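# Swap two hoses into ports matching their grip colors

## Task

Two hoses begin plugged into the wrong ports, each sitting in the port meant for the other. Move each hose so it is latched into the port whose color matches its grip. Both must stay latched after the robot lets go.

## Robot and tools

Robot: two arms, left_arm and right_arm, each with a parallel two-finger gripper and a wrist camera. left_arm's base is near (+0.007, +0.268, 0) m and right_arm's near (-0.021, -0.369, 0) m, the right base turned slightly about z. A camera stand sits behind the arms.

Frame: all positions, orientations, velocities and offsets use the scene frame. Its origin is at table-top height midway between the nominal bases; +x points out over the table, +z up, and left_arm is on the +y side. Image left/right does not match arm names. A gripper's fingers point along its own +z and close along its own y. end_effector_position is the pinch point between the pads, about 1 cm short of the fingertips. Reported poses may be a few cm off, more at long reach.

Row layout (shared by execute_actions and move): one flat list of 14 numbers, each in [-1, 1]. The first seven are left_arm: dx, dy, dz, rx, ry, rz, opening; the last seven are right_arm in the same order. Both arms are always included. dx, dy, dz are an offset along the scene axes, and rx, ry, rz one rotation vector turning the hand about its own position. These six are offsets from that arm's Hand target as it was when the action or move began, never from an earlier row; sending the same offset twice moves twice as far. Scale: 1.0 equals 0.6 m or 180 degrees. A translation longer than 1.0 is scaled back along its direction. Sending all six as 0 re-commands the current Hand target. Opening is absolute, not an offset: +1 fully open (0.094 m), -1 closed. A 0 is a real half-open command, so to keep a gripper unchanged repeat its current value.

execute_actions(actions, cameras): actions is a list of actions; each action is up to 15 rows, one per 1/30 s step, and a short action repeats its final row to fill 15 steps. An empty list returns images and the scene number. cameras takes names, ["all"] or []; by default images appear only for an empty list. Unknown names invalidate the call.

move(target, speed, blend, opening_speed, grip_force, blocking, cameras): drives each gripper in a straight line toward a target row, or through a list of up to 15 rows, every row offset from the same starting Hand targets. speed is m/s, 0.002 to 2.9, default 0.25 (rotation capped at twice that in rad/s); one value or one per target. blend in metres rounds corners in a list; 0 stops at each. opening_speed (0.2 or more, per second on the -1..1 scale) ramps fingers gradually; use it for gentle closing. grip_force sets per-pad force in newtons, 10 to 50, one value or one per arm; it persists, and lower forces close slowly. blocking=false returns after about 0.5 s while motion continues. Paths share a 10 s cap and do not avoid obstacles or the other arm. The result adds a move: line; done means within 10 mm and 2 degrees; off_target, held, moving or fault indicate other endings, and limits=paced or limits=held mark clipping or withheld steps.

wait(seconds 0 to 10, cameras) lets time pass holding commands. stop(cameras) brakes a running move. zoom_image(camera, region [x0,y0,x1,y1] in pixels, max 504x504) enlarges part of the latest image from cam_high, cam_left_wrist or cam_right_wrist (all 504x504). read_manual gives only licence texts. finished_scene(scene) ends the current scene irreversibly; call it only once both hoses are latched.

Reading results: Hand target is the last commanded pose after clipping; the gripper often stops short of it, and a repeated zero command or an explicit missing offset closes the gap. Commanded orientation is clipped to within 40 degrees of the measured one per step. grip_measured reports opening on the -1..1 scale, reading a little wide when empty and somewhat narrower than a hard object under a firm squeeze. grip_effort_nm is gripper motor effort (negative = closing), not pad force. Joint torques include gravity; a MOTOR HOT line warns of heating, and at 90 °C the arm folds and idles. Joint velocities within noise means the arm is still.

Order of work: look with cameras, identify grip colors and port colors, free one hose from its port, park it safely on the table, move the other hose to its correct port and latch it, then seat the first. Verify tilt and position after each move and correct.

Avoid: dropping hoses or releasing them while moving; anything leaving the table; fast contacts, slams or hard pressing into fixtures (a target far beyond contact presses hard); arms or grippers touching each other, or one gripper closing on the other's fingers; strain on the wrist camera cables; paths passing close to an arm's own base; holding loads or stretched poses long enough to overheat motors. Objects may occasionally get nudged by outside pushes.

Each tool is called after "Call:" as a command line: name --argument value for each argument, lists and objects as JSON in quotes; but a table of rows of numbers goes row by row, as --pt "numbers of a row", without its own name.

## Session

Call:
execute_actions --actions '[]'

Scene clock: 0.00 s.
left_arm: end_effector_position=(+0.4049, +0.3006, +0.0860) grip_measured=+1.000 grip_effort_nm=n/a end_effector_quat_wxyz=(+0.559, -0.089, +0.824, +0.026) | right_arm: end_effector_position=(+0.3678, -0.4017, +0.0936) grip_measured=+1.000 grip_effort_nm=n/a end_effector_quat_wxyz=(+0.588, +0.060, +0.805, -0.041)
Joint positions: left_arm=[0.032 1.548 0.402 0.76 -0.113 -0.107 0.094] | right_arm=[0.012 1.541 0.33 0.9 0.099 0.037 0.094]
Joint velocities: within noise
Joint torques (N m): no reading
Heat: left arm: 42 °C; right arm: 40 °C.
Hand target: left_arm +0.4093, +0.3009, +0.0967; +0.572, -0.090, +0.815, +0.026 | right_arm +0.3711, -0.4018, +0.1021; +0.599, +0.060, +0.798, -0.040
Tool commands: left_gripper/opening=+1.0 right_gripper/opening=+1.0

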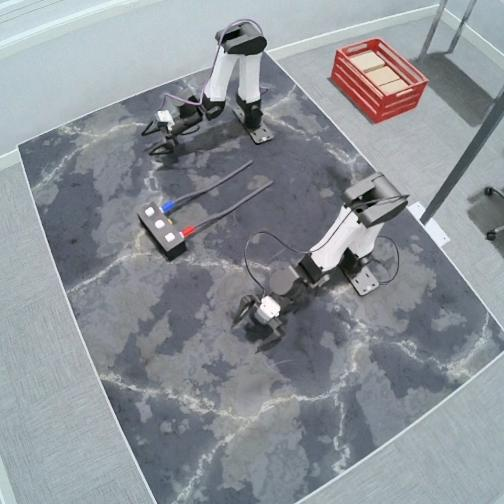

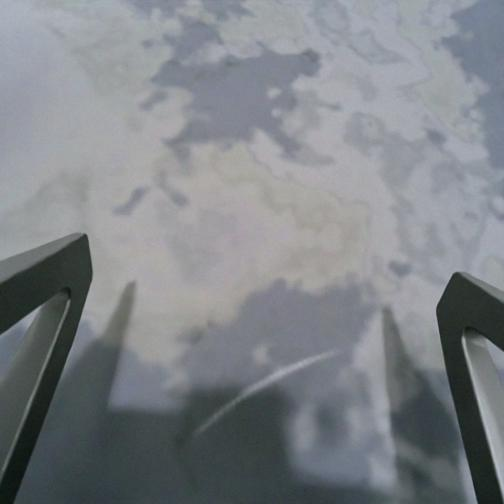

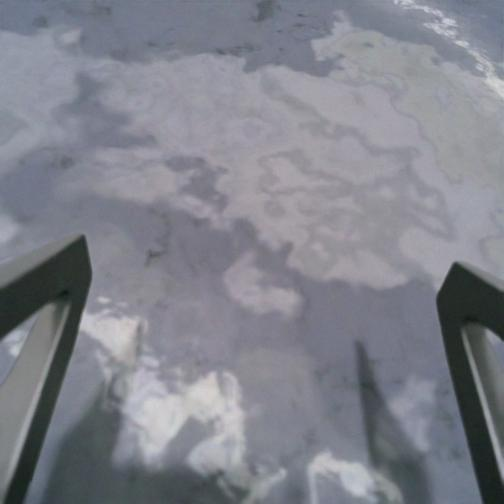

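Call:
zoom_image --camera "cam_high" --region '[120, 150, 280, 270]'

Scaled by 3.150 from the camera's 504x504 image, which has a finer 720x720 frame.

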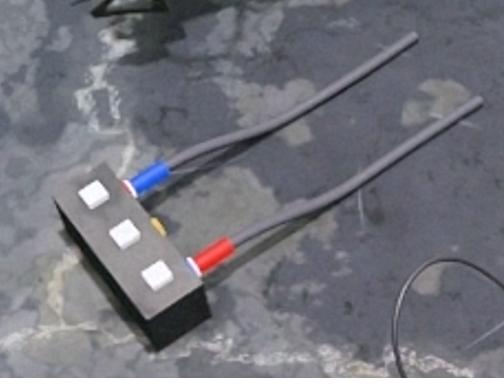

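Call:
move --target '[0,0,0,0,0,0,1,-0.06,0.45,0.15,0,0,0,1]' --cameras '["all"]' --speed 0.3

Scene clock: 3.17 s.
left_arm: end_effector_position=(+0.4049, +0.3006, +0.0860) grip_measured=+1.000 grip_effort_nm=-0.01 end_effector_quat_wxyz=(+0.559, -0.089, +0.824, +0.026) | right_arm: end_effector_position=(+0.3287, -0.1359, +0.1814) grip_measured=+1.000 grip_effort_nm=-0.01 end_effector_quat_wxyz=(+0.591, +0.042, +0.804, -0.048)
Joint positions: left_arm=[0.032 1.548 0.402 0.76 -0.113 -0.107 0.094] | right_arm=[0.995 1.585 0.921 0.081 0.999 0.477 0.094]
Joint torques (N m): left_arm=[-0.23 -5.74 6.34 1.99 -0.07 -0.04] | right_arm=[-0.05 -5.82 10.1 1.89 0.41 0.23]
Heat: left arm: 43 °C; right arm: 41 °C.
Hand target: left_arm +0.4093, +0.3009, +0.0967; +0.572, -0.090, +0.815, +0.026 | right_arm +0.3349, -0.1317, +0.1920; +0.599, +0.060, +0.798, -0.040
Off the commanded pose: left_arm 0.012 m, 2 deg | right_arm 0.013 m, 3 deg.
move: off_target (left_arm, right_arm)
camera_calibration:
cam_right_wrist: T_world_to_cam=[[-0.0786591, -0.991524, 0.103408, -0.122937], [-0.822238, 0.00587531, -0.569113, 0.383898], [0.563681, -0.129792, -0.815731, 0.0480283], [0, 0, 0, 1]] pos_world=[0.278913, -0.117917, 0.270372]

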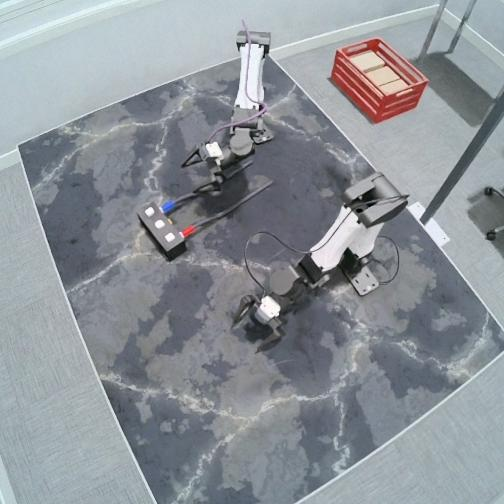

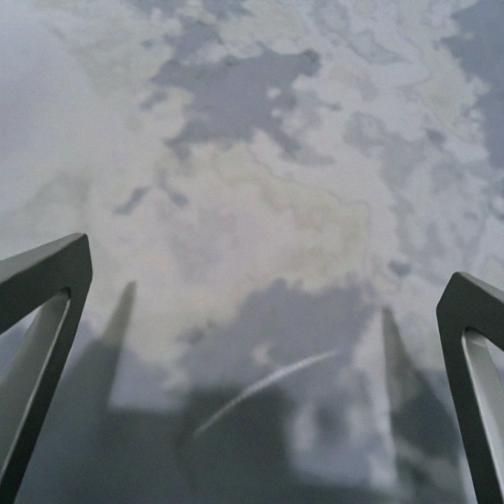

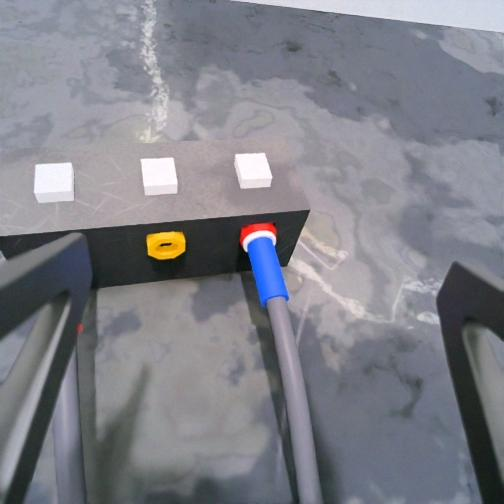

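Call:
zoom_image --camera "cam_right_wrist" --region '[80, 130, 332, 330]'

Call:
zoom_image --camera "cam_right_wrist" --region '[0, 130, 252, 382]'

Scaled by 2.000 from the camera's 504x504 image, which has a finer 720x720 frame.

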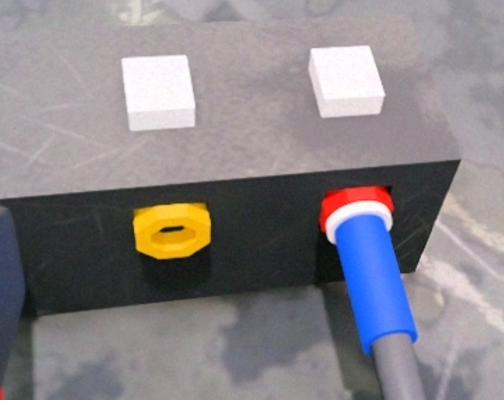

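Scaled by 2.000 from the camera's 504x504 image, which has a finer 720x720 frame.

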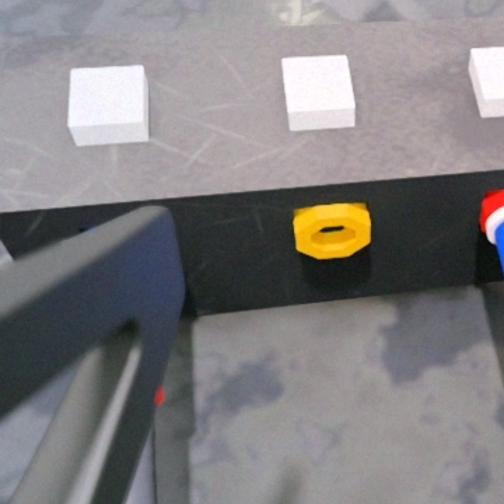

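Call:
move --target '[0.018,-0.585,0.172,-0.1805,0.2343,-0.2186,-1,0.025,-0.083,-0.133,0.065,0.106,0.095,0.3]' --cameras '["all"]' --speed 0.25

Scene clock: 11.17 s.
left_arm: end_effector_position=(+0.4180, -0.0449, +0.1934) grip_measured=-0.989 grip_effort_nm=-0.61 end_effector_quat_wxyz=(+0.184, +0.046, +0.920, -0.343) | right_arm: end_effector_position=(+0.3499, -0.1810, +0.1019) grip_measured=+0.302 grip_effort_nm=-0.14 end_effector_quat_wxyz=(+0.435, -0.005, +0.894, +0.111)
Joint positions: left_arm=[-0.511 1.918 1.717 -0.672 0.427 -0.569 0.001] | right_arm=[0.626 1.511 0.75 0.096 0.254 0.44 0.061]
Joint torques (N m): left_arm=[-0.43 -8.1 10.84 1.24 0.29 -0.13] | right_arm=[-0.06 -8.69 5.46 2.37 0.03 -0.04]
Heat: left arm: 44 °C; right arm: 44 °C.
Hand target: left_arm +0.4201, -0.0502, +0.2000; +0.180, +0.045, +0.918, -0.351 | right_arm +0.3500, -0.1815, +0.1123; +0.449, -0.006, +0.885, +0.120
Off the commanded pose: left_arm 0.009 m, 1 deg | right_arm 0.010 m, 2 deg.
move: done
camera_calibration:
cam_left_wrist: T_world_to_cam=[[-0.0955185, -0.770754, 0.629933, -0.110331], [-0.941736, 0.274998, 0.193675, 0.378532], [-0.322506, -0.57473, -0.752114, 0.358783], [0, 0, 0, 1]] pos_world=[0.461648, 0.0170702, 0.266035]
cam_right_wrist: T_world_to_cam=[[0.175234, -0.97463, -0.139247, -0.218705], [-0.954863, -0.133789, -0.26521, 0.346541], [0.239852, 0.179435, -0.954083, 0.148589], [0, 0, 0, 1]] pos_world=[0.333584, -0.193455, 0.203218]

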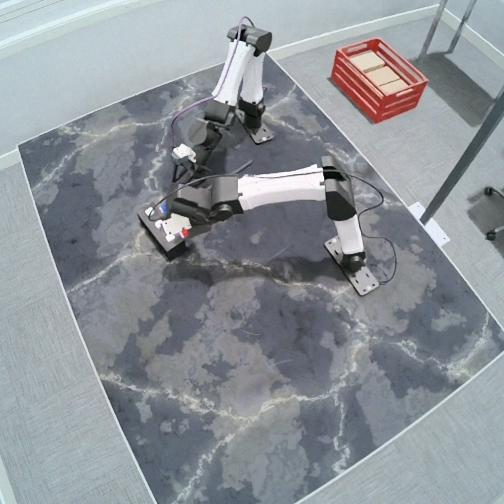

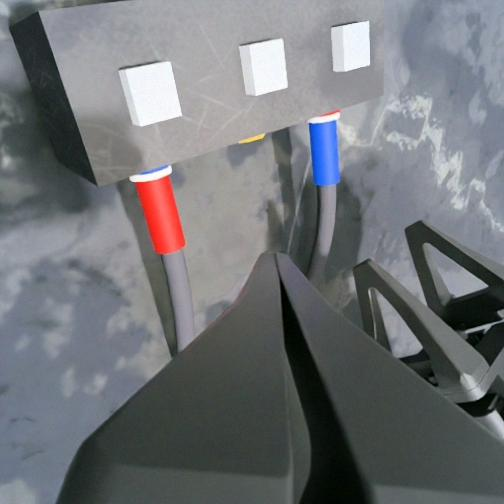

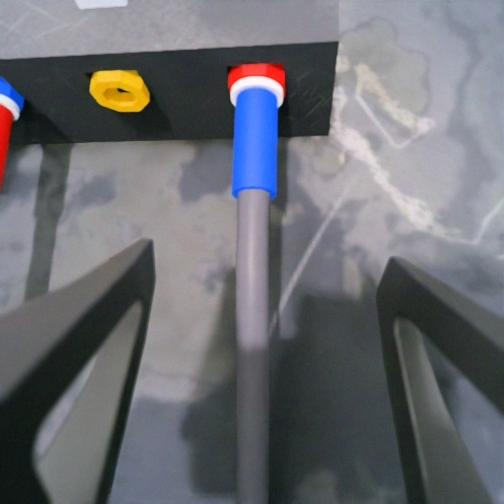

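Call:
zoom_image --camera "cam_high" --region '[120, 130, 280, 270]'

Call:
zoom_image --camera "cam_left_wrist" --region '[80, 0, 400, 320]'

Scaled by 3.150 from the camera's 504x504 image, which has a finer 720x720 frame.

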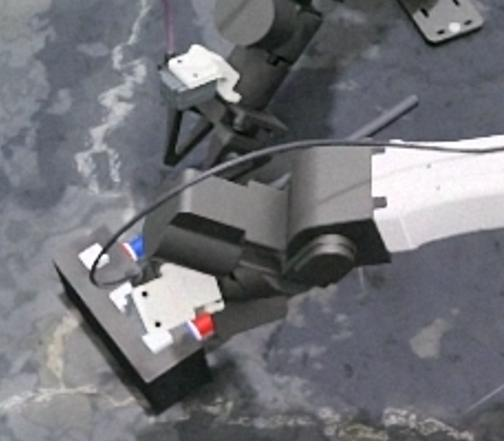

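Scaled by 1.575 from the camera's 504x504 image, which has a finer 720x720 frame.

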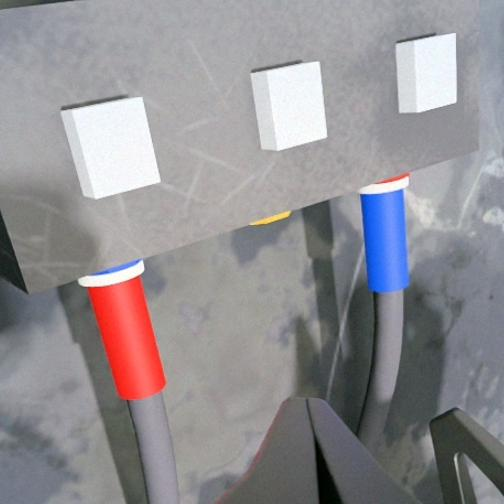

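Call:
move --target '[0.0867,-0.183,-0.063,0,0,0,-1,0.0833,0.03,-0.0867,0,0,0,0.2]' --cameras '["all"]' --speed 0.15

Scene clock: 15.97 s.
left_arm: end_effector_position=(+0.4681, -0.1585, +0.1611) grip_measured=-0.989 grip_effort_nm=-0.61 end_effector_quat_wxyz=(+0.177, +0.051, +0.917, -0.354) | right_arm: end_effector_position=(+0.3867, -0.1697, +0.0500) grip_measured=+0.202 grip_effort_nm=-0.14 end_effector_quat_wxyz=(+0.433, -0.005, +0.894, +0.112)
Joint positions: left_arm=[-0.648 2.409 2.348 -0.765 0.365 -0.68 0.001] | right_arm=[0.592 1.782 0.794 0.325 0.225 0.419 0.056]
Joint torques (N m): left_arm=[-0.31 -11.14 10.74 1.29 -0.04 -0.13] | right_arm=[-0.21 -6.53 8.9 2.4 0.02 -0.06]
Heat: left arm: 45 °C; right arm: 44 °C.
Hand target: left_arm +0.4722, -0.1599, +0.1623; +0.180, +0.045, +0.918, -0.351 | right_arm +0.3999, -0.1635, +0.0602; +0.449, -0.006, +0.885, +0.120
Off the commanded pose: left_arm 0.004 m, 1 deg | right_arm 0.018 m, 2 deg.
move: off_target (right_arm)
camera_calibration:
cam_left_wrist: T_world_to_cam=[[-0.105593, -0.756059, 0.64593, -0.168209], [-0.934749, 0.297074, 0.194916, 0.463255], [-0.339256, -0.5832, -0.738094, 0.289641], [0, 0, 0, 1]] pos_world=[0.513527, -0.095878, 0.232138]
cam_right_wrist: T_world_to_cam=[[0.17605, -0.974376, -0.139991, -0.221649], [-0.955657, -0.135072, -0.261676, 0.369368], [0.236062, 0.179851, -0.954949, 0.0899432], [0, 0, 0, 1]] pos_world=[0.370779, -0.182255, 0.151517]

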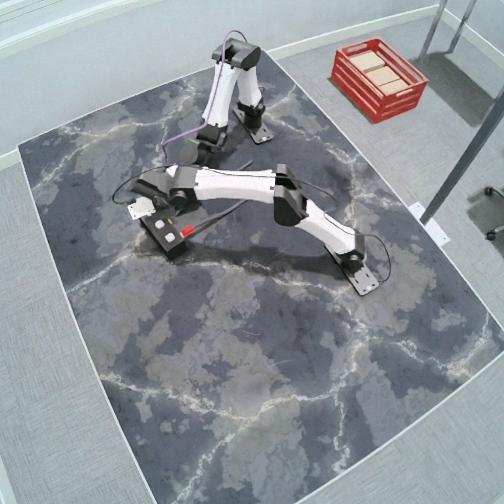

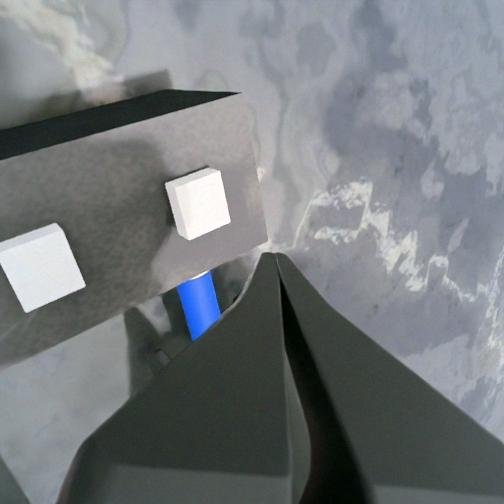

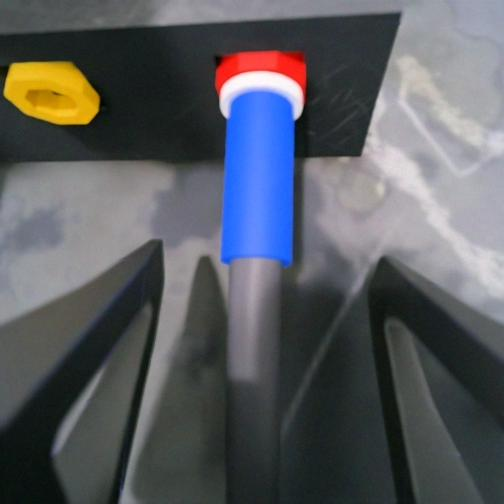

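Call:
move --target '[0.004,-0.017,-0.06,0,0,0,-1,0.0317,0.01,-0.0103,0,0,0,0.1]' --cameras '["all"]' --speed 0.1

Scene clock: 18.60 s.
left_arm: end_effector_position=(+0.4733, -0.1668, +0.1328) grip_measured=-0.989 grip_effort_nm=-0.61 end_effector_quat_wxyz=(+0.179, +0.050, +0.917, -0.353) | right_arm: end_effector_position=(+0.4057, -0.1635, +0.0440) grip_measured=+0.102 grip_effort_nm=-0.14 end_effector_quat_wxyz=(+0.433, -0.005, +0.895, +0.112)
Joint positions: left_arm=[-0.655 2.441 2.291 -0.672 0.357 -0.688 0.001] | right_arm=[0.579 1.862 0.869 0.331 0.214 0.411 0.052]
Joint torques (N m): left_arm=[-0.83 -12.04 6.69 1.63 -0.05 -0.14] | right_arm=[-0.18 -7.23 8.85 2.4 0.04 -0.03]
Heat: left arm: 45 °C; right arm: 45 °C.
Hand target: left_arm +0.4745, -0.1701, +0.1261; +0.180, +0.045, +0.918, -0.351 | right_arm +0.4190, -0.1575, +0.0540; +0.449, -0.006, +0.885, +0.120
Off the commanded pose: left_arm 0.007 m, 1 deg | right_arm 0.018 m, 2 deg.
move: off_target (right_arm)
camera_calibration:
cam_left_wrist: T_world_to_cam=[[-0.103281, -0.756368, 0.645941, -0.156834], [-0.936195, 0.293276, 0.193722, 0.47634], [-0.335964, -0.584719, -0.738398, 0.263962], [0, 0, 0, 1]] pos_world=[0.518431, -0.10398, 0.203937]
cam_right_wrist: T_world_to_cam=[[0.17564, -0.974376, -0.140508, -0.219589], [-0.955903, -0.134676, -0.260981, 0.386926], [0.235371, 0.180151, -0.955064, 0.0788331], [0, 0, 0, 1]] pos_world=[0.389877, -0.176054, 0.145417]

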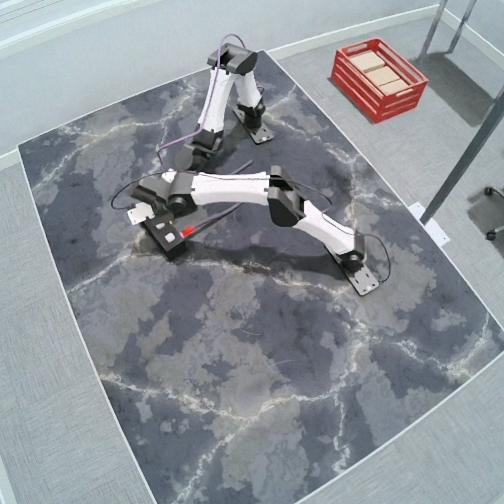

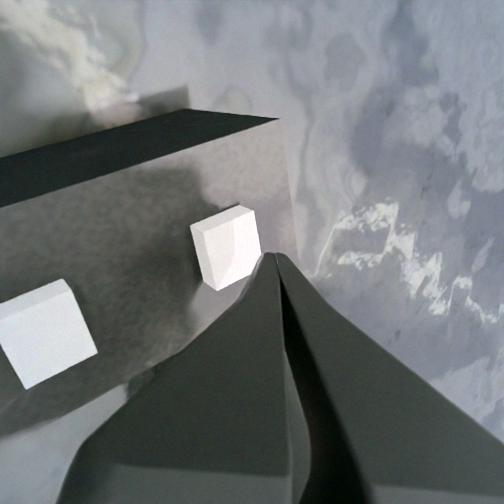

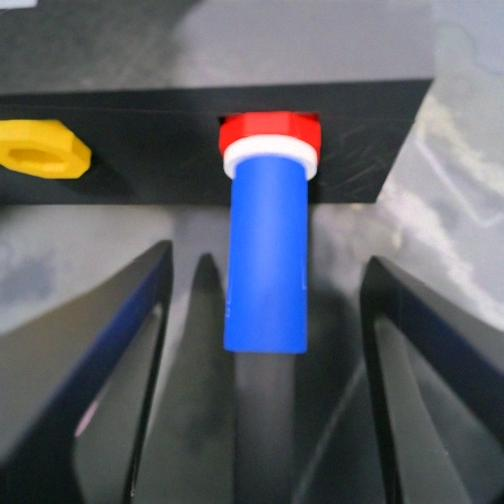

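Call:
move --target '[0,0,0,0,0,0,-1,-0.008,-0.004,-0.003,0,0,0,-0.8]' --cameras '["cam_right_wrist"]' --opening_speed 0.6 --speed 0.1

Scene clock: 20.47 s.
left_arm: end_effector_position=(+0.4734, -0.1669, +0.1329) grip_measured=-0.989 grip_effort_nm=-0.60 end_effector_quat_wxyz=(+0.179, +0.050, +0.917, -0.353) | right_arm: end_effector_position=(+0.4074, -0.1616, +0.0468) grip_measured=-0.650 grip_effort_nm=-1.04 end_effector_quat_wxyz=(+0.438, -0.006, +0.891, +0.117)
Joint positions: left_arm=[-0.655 2.441 2.291 -0.672 0.357 -0.688 0.001] | right_arm=[0.579 1.862 0.869 0.346 0.21 0.41 0.016]
Joint torques (N m): left_arm=[-0.83 -12.04 6.68 1.63 -0.05 -0.14] | right_arm=[-0.09 -7.92 6.9 2.4 0.08 -0.04]
Heat: left arm: 45 °C; right arm: 45 °C.
Hand target: left_arm +0.4745, -0.1701, +0.1261; +0.180, +0.045, +0.918, -0.351 | right_arm +0.4142, -0.1599, +0.0522; +0.449, -0.006, +0.885, +0.120
Off the commanded pose: left_arm 0.008 m, 1 deg | right_arm 0.009 m, 2 deg.
move: done
camera_calibration:
cam_right_wrist: T_world_to_cam=[[0.18153, -0.972288, -0.147318, -0.219445], [-0.952123, -0.136302, -0.27365, 0.388327], [0.245987, 0.189941, -0.95048, 0.0779392], [0, 0, 0, 1]] pos_world=[0.390398, -0.175238, 0.148017]
Images, in order (width x height): cam_right_wrist 504x504.

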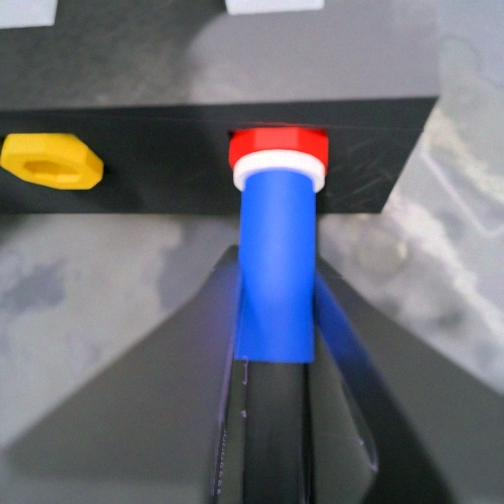

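Call:
move --target '[-0.005,-0.01,-0.04,0,0,0,-1,0,0,0,0,0,0,-0.8]' --cameras '["cam_left_wrist"]' --speed 0.06

Scene clock: 21.80 s.
left_arm: end_effector_position=(+0.4721, -0.1742, +0.1145) grip_measured=-0.989 grip_effort_nm=-0.60 end_effector_quat_wxyz=(+0.183, +0.051, +0.914, -0.358) | right_arm: end_effector_position=(+0.4074, -0.1616, +0.0468) grip_measured=-0.650 grip_effort_nm=-1.04 end_effector_quat_wxyz=(+0.438, -0.006, +0.891, +0.117)
Joint positions: left_arm=[-0.667 2.441 2.208 -0.572 0.351 -0.698 0.001] | right_arm=[0.579 1.862 0.869 0.346 0.21 0.41 0.016]
Joint torques (N m): left_arm=[-0.85 -11.85 5.98 1.62 -0.08 -0.14] | right_arm=[-0.14 -7.9 6.94 2.39 0.1 -0.02]
Heat: left arm: 45 °C; right arm: 45 °C.
Hand target: left_arm +0.4716, -0.1761, +0.1022; +0.180, +0.045, +0.918, -0.351 | right_arm +0.4142, -0.1599, +0.0522; +0.449, -0.006, +0.885, +0.120
Off the commanded pose: left_arm 0.013 m, 1 deg | right_arm 0.009 m, 2 deg.
move: off_target (left_arm)
camera_calibration:
cam_left_wrist: T_world_to_cam=[[-0.110487, -0.749672, 0.652521, -0.146921], [-0.937788, 0.296074, 0.181366, 0.483567], [-0.32916, -0.591888, -0.735746, 0.240938], [0, 0, 0, 1]] pos_world=[0.516558, -0.110706, 0.185436]
Images, in order (width x height): cam_left_wrist 504x504.

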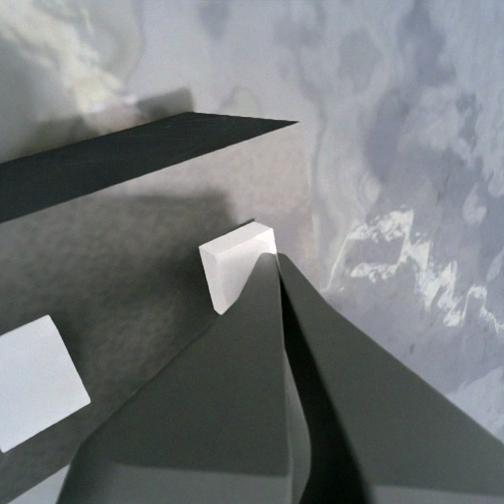

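Call:
move --target '[0,-0.002,-0.02,0,0,0,-1,0,0,0,0,0,0,-0.8]' --cameras '["cam_left_wrist","cam_right_wrist"]' --speed 0.05

Scene clock: 22.87 s.
left_arm: end_effector_position=(+0.4772, -0.1787, +0.1146) grip_measured=-0.989 grip_effort_nm=-0.60 end_effector_quat_wxyz=(+0.198, +0.054, +0.907, -0.369) | right_arm: end_effector_position=(+0.4074, -0.1616, +0.0468) grip_measured=-0.650 grip_effort_nm=-1.04 end_effector_quat_wxyz=(+0.438, -0.006, +0.891, +0.117)
Joint positions: left_arm=[-0.668 2.441 2.181 -0.504 0.351 -0.7 0.001] | right_arm=[0.579 1.862 0.869 0.346 0.21 0.41 0.016]
Joint torques (N m): left_arm=[-0.98 -11.36 5.08 1.39 -0.1 -0.12] | right_arm=[-0.16 -7.91 6.87 2.4 0.08 -0.03]
Heat: left arm: 45 °C; right arm: 45 °C.
Hand target: left_arm +0.4716, -0.1773, +0.0902; +0.180, +0.045, +0.918, -0.351 | right_arm +0.4142, -0.1599, +0.0522; +0.449, -0.006, +0.885, +0.120
Off the commanded pose: left_arm 0.025 m, 3 deg | right_arm 0.009 m, 2 deg.
move: off_target (left_arm)
camera_calibration:
cam_left_wrist: T_world_to_cam=[[-0.130385, -0.73263, 0.668022, -0.139021], [-0.942972, 0.29977, 0.144712, 0.496918], [-0.306273, -0.611058, -0.729935, 0.224916], [0, 0, 0, 1]] pos_world=[0.51934, -0.113376, 0.185133]
cam_right_wrist: T_world_to_cam=[[0.18153, -0.972288, -0.147318, -0.219445], [-0.952123, -0.136302, -0.27365, 0.388327], [0.245987, 0.189941, -0.95048, 0.0779392], [0, 0, 0, 1]] pos_world=[0.390398, -0.175238, 0.148017]
Images, in order (width x height): cam_left_wrist 504x504, cam_right_wrist 504x504.

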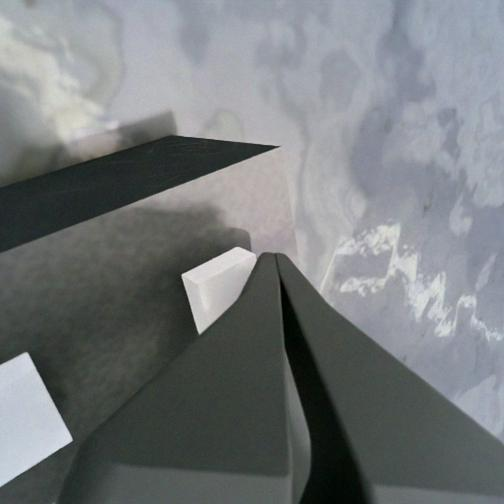

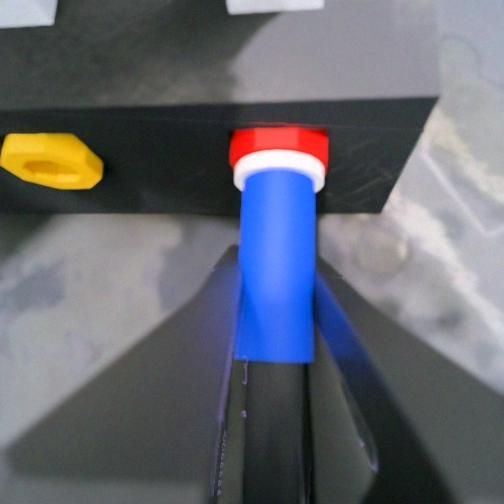

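Call:
zoom_image --camera "cam_left_wrist" --region '[150, 130, 350, 330]'

Call:
execute_actions --actions '[]' --cameras '["cam_high"]'

Call:
zoom_image --camera "cam_high" --region '[110, 140, 250, 280]'

Scaled by 2.520 from the camera's 504x504 image, which has a finer 720x720 frame.

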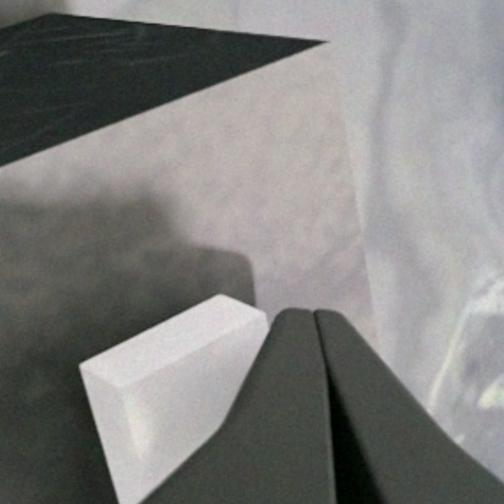

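Scene clock: 23.40 s.
left_arm: end_effector_position=(+0.4772, -0.1787, +0.1145) grip_measured=-0.989 grip_effort_nm=-0.60 end_effector_quat_wxyz=(+0.198, +0.054, +0.907, -0.369) | right_arm: end_effector_position=(+0.4074, -0.1616, +0.0468) grip_measured=-0.650 grip_effort_nm=-1.05 end_effector_quat_wxyz=(+0.438, -0.006, +0.891, +0.117)
Joint positions: left_arm=[-0.668 2.441 2.18 -0.503 0.351 -0.7 0.001] | right_arm=[0.579 1.862 0.869 0.346 0.21 0.41 0.016]
Joint velocities: within noise
Joint torques (N m): left_arm=[-0.98 -11.37 5.11 1.4 -0.1 -0.12] | right_arm=[-0.06 -7.95 6.94 2.39 0.06 -0.02]
Heat: left arm: 45 °C; right arm: 45 °C.
Hand target: left_arm +0.4715, -0.1773, +0.0901; +0.180, +0.045, +0.918, -0.351 | right_arm +0.4142, -0.1599, +0.0522; +0.449, -0.006, +0.885, +0.120
Tool commands: left_gripper/opening=-1.0 right_gripper/opening=-0.8
Off the commanded pose: left_arm 0.025 m, 3 deg | right_arm 0.009 m, 2 deg.
Images, in order (width x height): cam_high 504x504.

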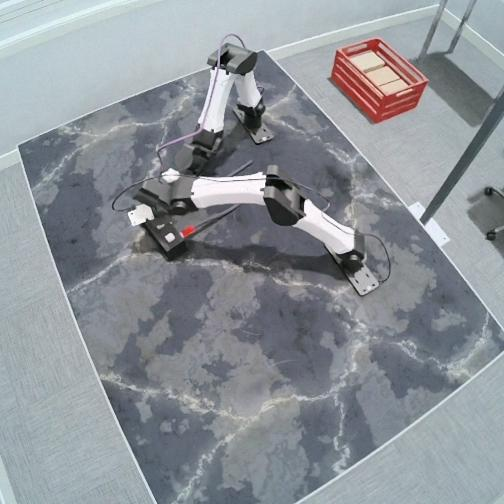

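Scaled by 3.600 from the camera's 504x504 image, which has a finer 720x720 frame.

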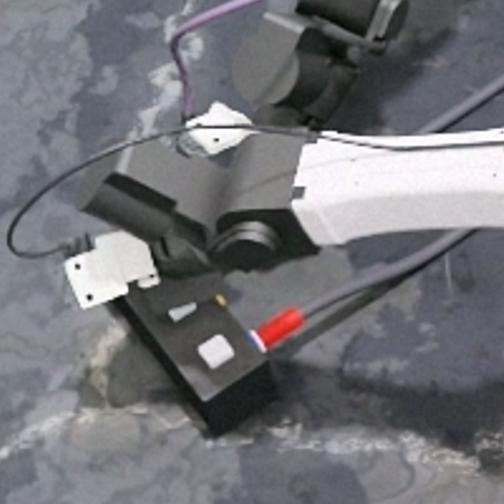

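Call:
move --target '[-0.0167,0,-0.03,0,0,0,-1,0,0,0,0,0,0,-0.8]' --cameras '["cam_left_wrist"]' --speed 0.08

Scene clock: 25.17 s.
left_arm: end_effector_position=(+0.4751, -0.1933, +0.1064) grip_measured=-0.989 grip_effort_nm=-0.60 end_effector_quat_wxyz=(+0.219, +0.064, +0.891, -0.392) | right_arm: end_effector_position=(+0.4074, -0.1616, +0.0468) grip_measured=-0.651 grip_effort_nm=-1.05 end_effector_quat_wxyz=(+0.438, -0.006, +0.891, +0.117)
Joint positions: left_arm=[-0.687 2.432 2.08 -0.338 0.354 -0.711 0.001] | right_arm=[0.579 1.862 0.869 0.346 0.21 0.41 0.016]
Joint torques (N m): left_arm=[-0.39 -12.93 3.33 0.75 -0.22 -0.1] | right_arm=[-0.09 -7.88 6.86 2.4 0.08 -0.02]
Heat: left arm: 45 °C; right arm: 45 °C.
Hand target: left_arm +0.4614, -0.1774, +0.0723; +0.180, +0.045, +0.918, -0.351 | right_arm +0.4142, -0.1599, +0.0522; +0.449, -0.006, +0.885, +0.120
Off the commanded pose: left_arm 0.040 m, 7 deg | right_arm 0.009 m, 2 deg.
move: off_target (left_arm)
camera_calibration:
cam_left_wrist: T_world_to_cam=[[-0.174454, -0.695189, 0.697337, -0.119427], [-0.944054, 0.319378, 0.0822176, 0.511524], [-0.27987, -0.64398, -0.712013, 0.188643], [0, 0, 0, 1]] pos_world=[0.514867, -0.124912, 0.175541]
Images, in order (width x height): cam_left_wrist 504x504.

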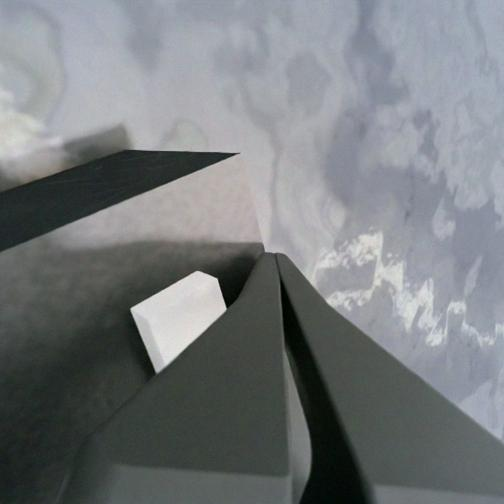

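Call:
move --pt "0.0643 0.0957 0.1295 0 0 0 -1 0 0 0 0 0 0 -0.8" --pt "0.0727 0.079 0.196 0.1161 -0.2112 -0.172 1 0 0 0 0 0 0 -0.8" --cameras '["all"]' --speed 0.1

Scene clock: 34.27 s.
left_arm: end_effector_position=(+0.5040, -0.1264, +0.1828) grip_measured=+0.998 grip_effort_nm=0.10 end_effector_quat_wxyz=(+0.347, +0.417, +0.818, -0.190) | right_arm: end_effector_position=(+0.4074, -0.1616, +0.0468) grip_measured=-0.651 grip_effort_nm=-1.05 end_effector_quat_wxyz=(+0.438, -0.006, +0.891, +0.117)
Joint positions: left_arm=[-0.598 2.432 2.471 -0.832 0.27 0.234 0.094] | right_arm=[0.579 1.862 0.869 0.346 0.21 0.41 0.016]
Joint torques (N m): left_arm=[-0.85 -11.95 10.7 1.38 -0.04 0.11] | right_arm=[-0.18 -7.87 6.97 2.42 0.07 -0.05]
Heat: left arm: 46 °C; right arm: 45 °C.
Hand target: left_arm +0.5051, -0.1300, +0.1899; +0.355, +0.423, +0.812, -0.185 | right_arm +0.4142, -0.1599, +0.0522; +0.449, -0.006, +0.885, +0.120
Off the commanded pose: left_arm 0.008 m, 2 deg | right_arm 0.009 m, 2 deg.
move: done
camera_calibration:
cam_left_wrist: T_world_to_cam=[[-0.75092, -0.65521, 0.0825811, 0.28671], [-0.658958, 0.735163, -0.15909, 0.46417], [0.0435267, -0.173881, -0.983804, 0.240265], [0, 0, 0, 1]] pos_world=[0.510706, -0.111608, 0.286542]
cam_right_wrist: T_world_to_cam=[[0.18153, -0.972288, -0.147318, -0.219445], [-0.952123, -0.136302, -0.27365, 0.388327], [0.245987, 0.189941, -0.95048, 0.0779392], [0, 0, 0, 1]] pos_world=[0.390398, -0.175238, 0.148017]

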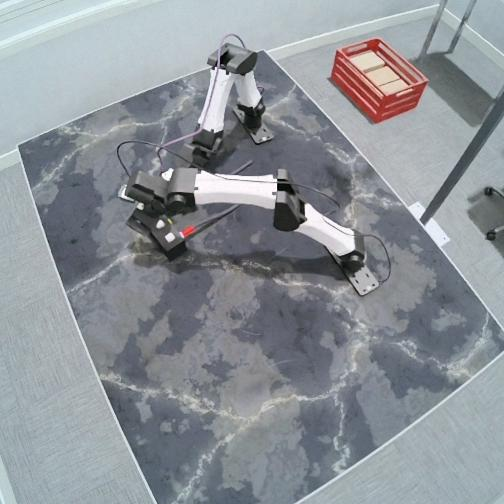

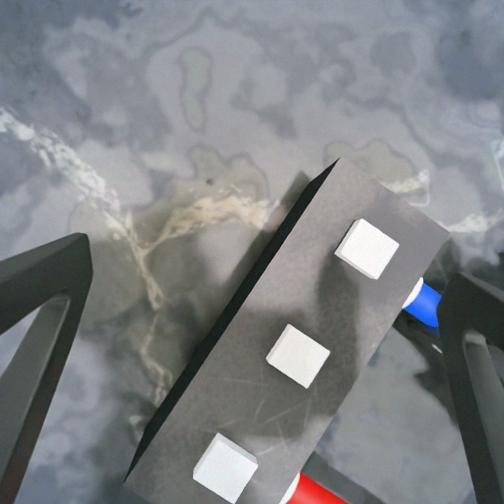

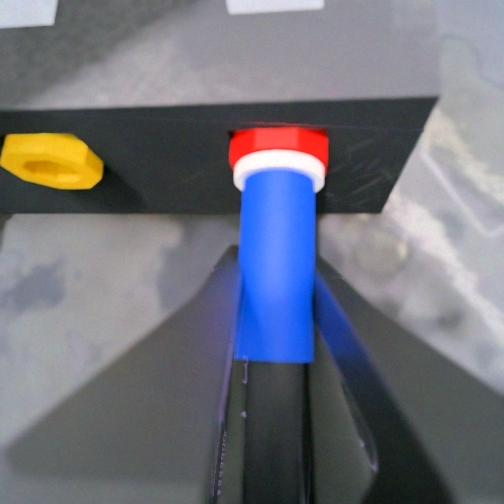

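Call:
move --target '[0.0133,-0.0267,-0.092,0,0,0,1,0,0,0,0,0,0,-0.8]' --cameras '["cam_left_wrist"]' --speed 0.12

Scene clock: 35.83 s.
left_arm: end_effector_position=(+0.5111, -0.1428, +0.1399) grip_measured=+0.998 grip_effort_nm=0.10 end_effector_quat_wxyz=(+0.352, +0.422, +0.814, -0.189) | right_arm: end_effector_position=(+0.4074, -0.1616, +0.0468) grip_measured=-0.651 grip_effort_nm=-1.05 end_effector_quat_wxyz=(+0.438, -0.006, +0.891, +0.117)
Joint positions: left_arm=[-0.616 2.467 2.355 -0.669 0.259 0.234 0.094] | right_arm=[0.579 1.862 0.869 0.346 0.21 0.41 0.016]
Joint torques (N m): left_arm=[-0.72 -12.25 6.86 1.71 -0.04 -0.02] | right_arm=[-0.1 -7.88 6.95 2.4 0.08 -0.04]
Heat: left arm: 46 °C; right arm: 45 °C.
Hand target: left_arm +0.5131, -0.1460, +0.1345; +0.355, +0.424, +0.812, -0.185 | right_arm +0.4142, -0.1599, +0.0522; +0.449, -0.006, +0.885, +0.120
Off the commanded pose: left_arm 0.006 m, 1 deg | right_arm 0.009 m, 2 deg.
move: done
camera_calibration:
cam_left_wrist: T_world_to_cam=[[-0.758515, -0.647683, 0.0718384, 0.291375], [-0.649271, 0.741714, -0.168247, 0.471344], [0.0556874, -0.174261, -0.983124, 0.188576], [0, 0, 0, 1]] pos_world=[0.516541, -0.128023, 0.243764]
Images, in order (width x height): cam_left_wrist 504x504.

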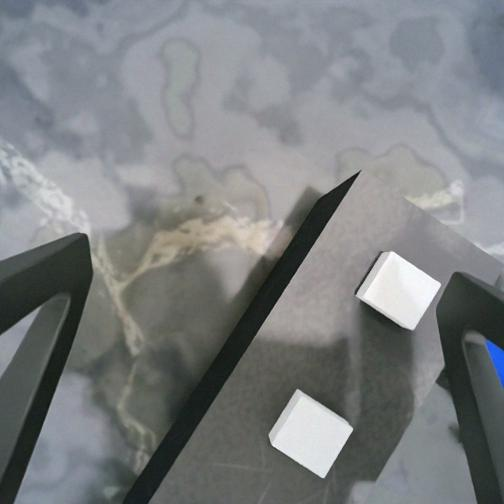

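Call:
move --target '[-0.005,-0.007,-0.0633,0,0,0,1,0,0,0,0,0,0,-0.8]' --cameras '["cam_left_wrist"]' --speed 0.08

Scene clock: 37.13 s.
left_arm: end_effector_position=(+0.5171, -0.1534, +0.1146) grip_measured=+0.998 grip_effort_nm=0.09 end_effector_quat_wxyz=(+0.376, +0.422, +0.801, -0.198) | right_arm: end_effector_position=(+0.4074, -0.1616, +0.0468) grip_measured=-0.651 grip_effort_nm=-1.05 end_effector_quat_wxyz=(+0.438, -0.006, +0.891, +0.117)
Joint positions: left_arm=[-0.622 2.467 2.214 -0.47 0.266 0.228 0.094] | right_arm=[0.579 1.862 0.869 0.346 0.21 0.41 0.016]
Joint torques (N m): left_arm=[-1.02 -13.03 4.7 1.35 -0.18 -0.02] | right_arm=[-0.17 -7.94 6.9 2.39 0.08 -0.04]
Heat: left arm: 46 °C; right arm: 45 °C.
Hand target: left_arm +0.5101, -0.1500, +0.0965; +0.355, +0.423, +0.813, -0.185 | right_arm +0.4142, -0.1600, +0.0522; +0.449, -0.006, +0.885, +0.120
Off the commanded pose: left_arm 0.020 m, 3 deg | right_arm 0.009 m, 2 deg.
move: off_target (left_arm)
camera_calibration:
cam_left_wrist: T_world_to_cam=[[-0.765982, -0.639412, 0.0665208, 0.2966], [-0.636003, 0.738665, -0.223326, 0.477751], [0.0936608, -0.213371, -0.972471, 0.134653], [0, 0, 0, 1]] pos_world=[0.51843, -0.134517, 0.217911]
Images, in order (width x height): cam_left_wrist 504x504.

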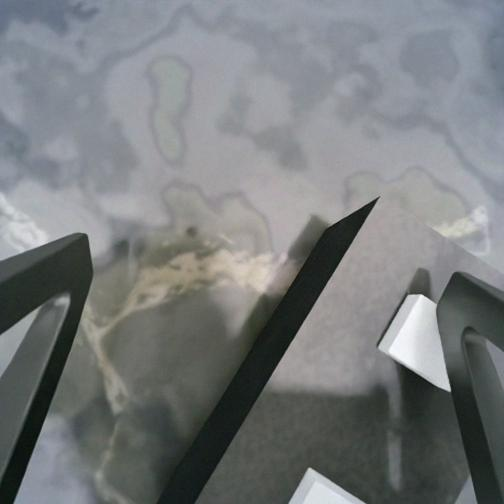

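Call:
zoom_image --camera "cam_left_wrist" --region '[340, 180, 504, 344]'

Call:
zoom_image --camera "cam_left_wrist" --region '[304, 250, 504, 450]'

Scaled by 3.073 from the camera's 504x504 image, which has a finer 720x720 frame.

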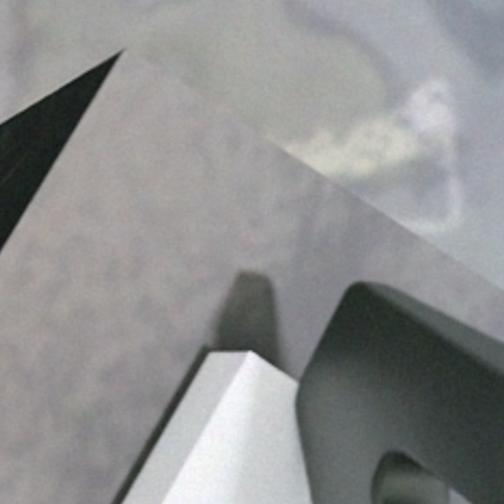

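Scaled by 2.520 from the camera's 504x504 image, which has a finer 720x720 frame.

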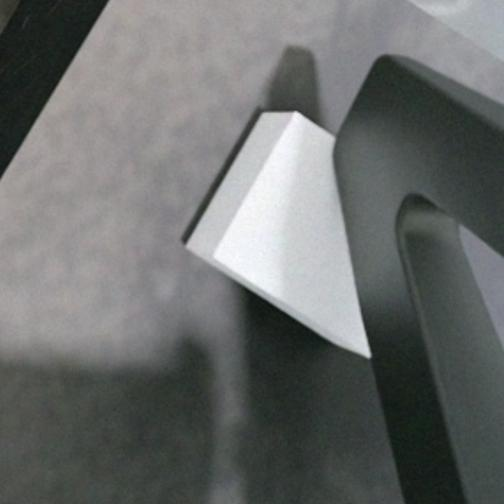

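Call:
execute_actions --actions '[]' --cameras '["cam_high","cam_right_wrist"]'

Call:
zoom_image --camera "cam_high" --region '[115, 165, 215, 265]'

Scene clock: 39.43 s.
left_arm: end_effector_position=(+0.5171, -0.1534, +0.1147) grip_measured=+0.998 grip_effort_nm=0.09 end_effector_quat_wxyz=(+0.376, +0.422, +0.801, -0.198) | right_arm: end_effector_position=(+0.4074, -0.1616, +0.0468) grip_measured=-0.651 grip_effort_nm=-1.05 end_effector_quat_wxyz=(+0.438, -0.006, +0.891, +0.117)
Joint positions: left_arm=[-0.622 2.467 2.214 -0.47 0.266 0.228 0.094] | right_arm=[0.579 1.862 0.869 0.346 0.21 0.41 0.016]
Joint velocities: within noise
Joint torques (N m): left_arm=[-1.02 -13.04 4.72 1.35 -0.19 -0.03] | right_arm=[-0.14 -7.9 6.97 2.39 0.07 -0.02]
Heat: left arm: 46 °C; right arm: 45 °C.
Hand target: left_arm +0.5102, -0.1500, +0.0966; +0.355, +0.423, +0.813, -0.185 | right_arm +0.4142, -0.1600, +0.0522; +0.449, -0.006, +0.885, +0.120
Tool commands: left_gripper/opening=+1.0 right_gripper/opening=-0.8
Off the commanded pose: left_arm 0.020 m, 3 deg | right_arm 0.009 m, 2 deg.
camera_calibration:
cam_right_wrist: T_world_to_cam=[[0.18153, -0.972288, -0.147318, -0.219445], [-0.952123, -0.136302, -0.27365, 0.388327], [0.245987, 0.189941, -0.95048, 0.0779392], [0, 0, 0, 1]] pos_world=[0.390398, -0.175238, 0.148017]
Images, in order (width x height): cam_high 504x504, cam_right_wrist 504x504.

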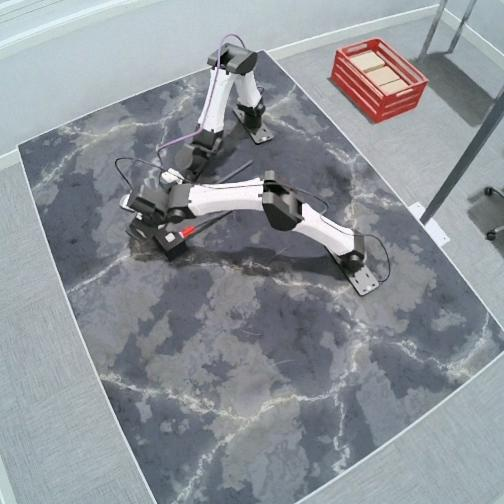

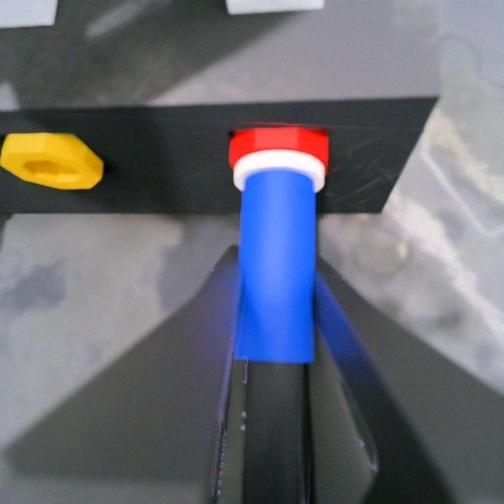

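Scaled by 5.040 from the camera's 504x504 image, which has a finer 720x720 frame.

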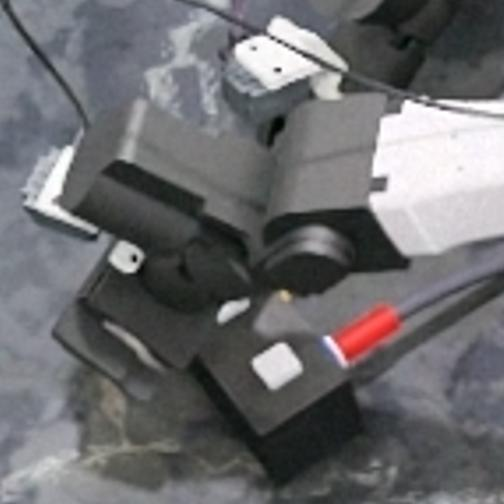

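Call:
move --target '[-0.0083,0.03,0.0557,0,0,0,1,0,0,0,0,0,0,-0.8]' --cameras '["cam_left_wrist"]' --speed 0.1

Scene clock: 41.07 s.
left_arm: end_effector_position=(+0.5116, -0.1446, +0.1140) grip_measured=+0.998 grip_effort_nm=0.09 end_effector_quat_wxyz=(+0.360, +0.421, +0.810, -0.195) | right_arm: end_effector_position=(+0.4074, -0.1616, +0.0468) grip_measured=-0.651 grip_effort_nm=-1.05 end_effector_quat_wxyz=(+0.438, -0.006, +0.891, +0.117)
Joint positions: left_arm=[-0.616 2.445 2.196 -0.513 0.266 0.228 0.094] | right_arm=[0.579 1.862 0.869 0.346 0.21 0.41 0.016]
Joint torques (N m): left_arm=[0.47 -17.81 5.33 1.01 -0.03 0.15] | right_arm=[-0.12 -7.87 6.83 2.39 0.08 -0.02]
Heat: left arm: 46 °C; right arm: 45 °C.
Hand target: left_arm +0.5051, -0.1322, +0.1302; +0.355, +0.423, +0.812, -0.185 | right_arm +0.4142, -0.1600, +0.0522; +0.449, -0.006, +0.885, +0.120
Off the commanded pose: left_arm 0.021 m, 1 deg | right_arm 0.009 m, 2 deg.
move: off_target (left_arm)
camera_calibration:
cam_left_wrist: T_world_to_cam=[[-0.760096, -0.645355, 0.075962, 0.293065], [-0.646521, 0.739316, -0.188207, 0.469154], [0.0653005, -0.192166, -0.979187, 0.154858], [0, 0, 0, 1]] pos_world=[0.515963, -0.127963, 0.217671]
Images, in order (width x height): cam_left_wrist 504x504.

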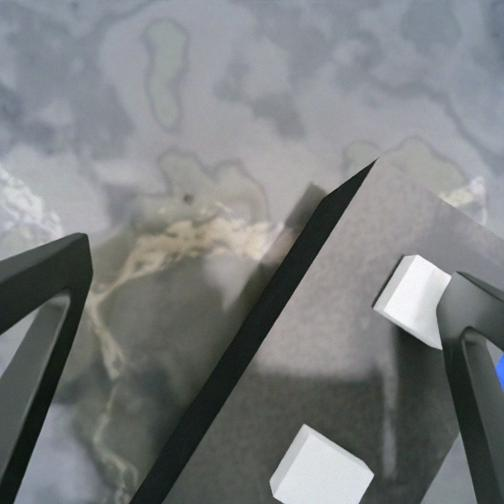

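Call:
move --pt "0.01 -0.003 0.0667 0 0 0 1 0 0 0 0 0 0 -0.8" --pt "0.01 -0.0138 -0.0633 0 0 0 1 0 0 0 0 0 0 -0.8" --cameras '["cam_left_wrist"]' --speed 0.1

Scene clock: 44.27 s.
left_arm: end_effector_position=(+0.5073, -0.1340, +0.1060) grip_measured=+0.998 grip_effort_nm=0.09 end_effector_quat_wxyz=(+0.342, +0.421, +0.816, -0.202) | right_arm: end_effector_position=(+0.4074, -0.1615, +0.0468) grip_measured=-0.651 grip_effort_nm=-1.05 end_effector_quat_wxyz=(+0.438, -0.006, +0.891, +0.117)
Joint positions: left_arm=[-0.598 2.428 2.155 -0.526 0.296 0.234 0.094] | right_arm=[0.579 1.862 0.869 0.346 0.209 0.41 0.016]
Joint torques (N m): left_arm=[-1.74 -11.56 4.23 2.16 -0.35 0.05] | right_arm=[-0.13 -7.98 6.97 2.39 0.07 -0.03]
Heat: left arm: 48 °C; right arm: 45 °C.
Hand target: left_arm +0.5112, -0.1404, +0.0920; +0.355, +0.423, +0.813, -0.185 | right_arm +0.4142, -0.1599, +0.0522; +0.449, -0.006, +0.885, +0.120
Off the commanded pose: left_arm 0.016 m, 3 deg | right_arm 0.009 m, 2 deg.
move: off_target (left_arm)
camera_calibration:
cam_left_wrist: T_world_to_cam=[[-0.761793, -0.639802, 0.10161, 0.296181], [-0.647318, 0.745608, -0.158264, 0.455111], [0.0254968, -0.186338, -0.982155, 0.170524], [0, 0, 0, 1]] pos_world=[0.515883, -0.118062, 0.209414]
Images, in order (width x height): cam_left_wrist 504x504.

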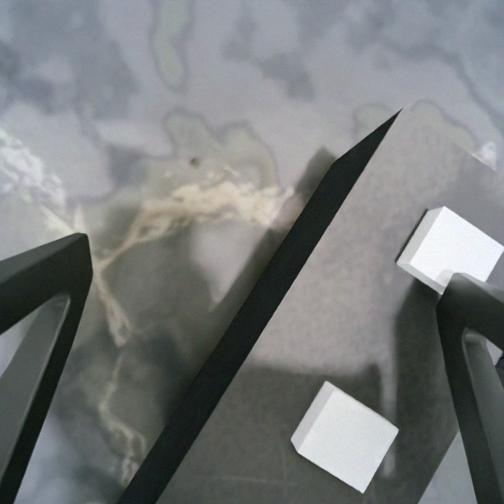

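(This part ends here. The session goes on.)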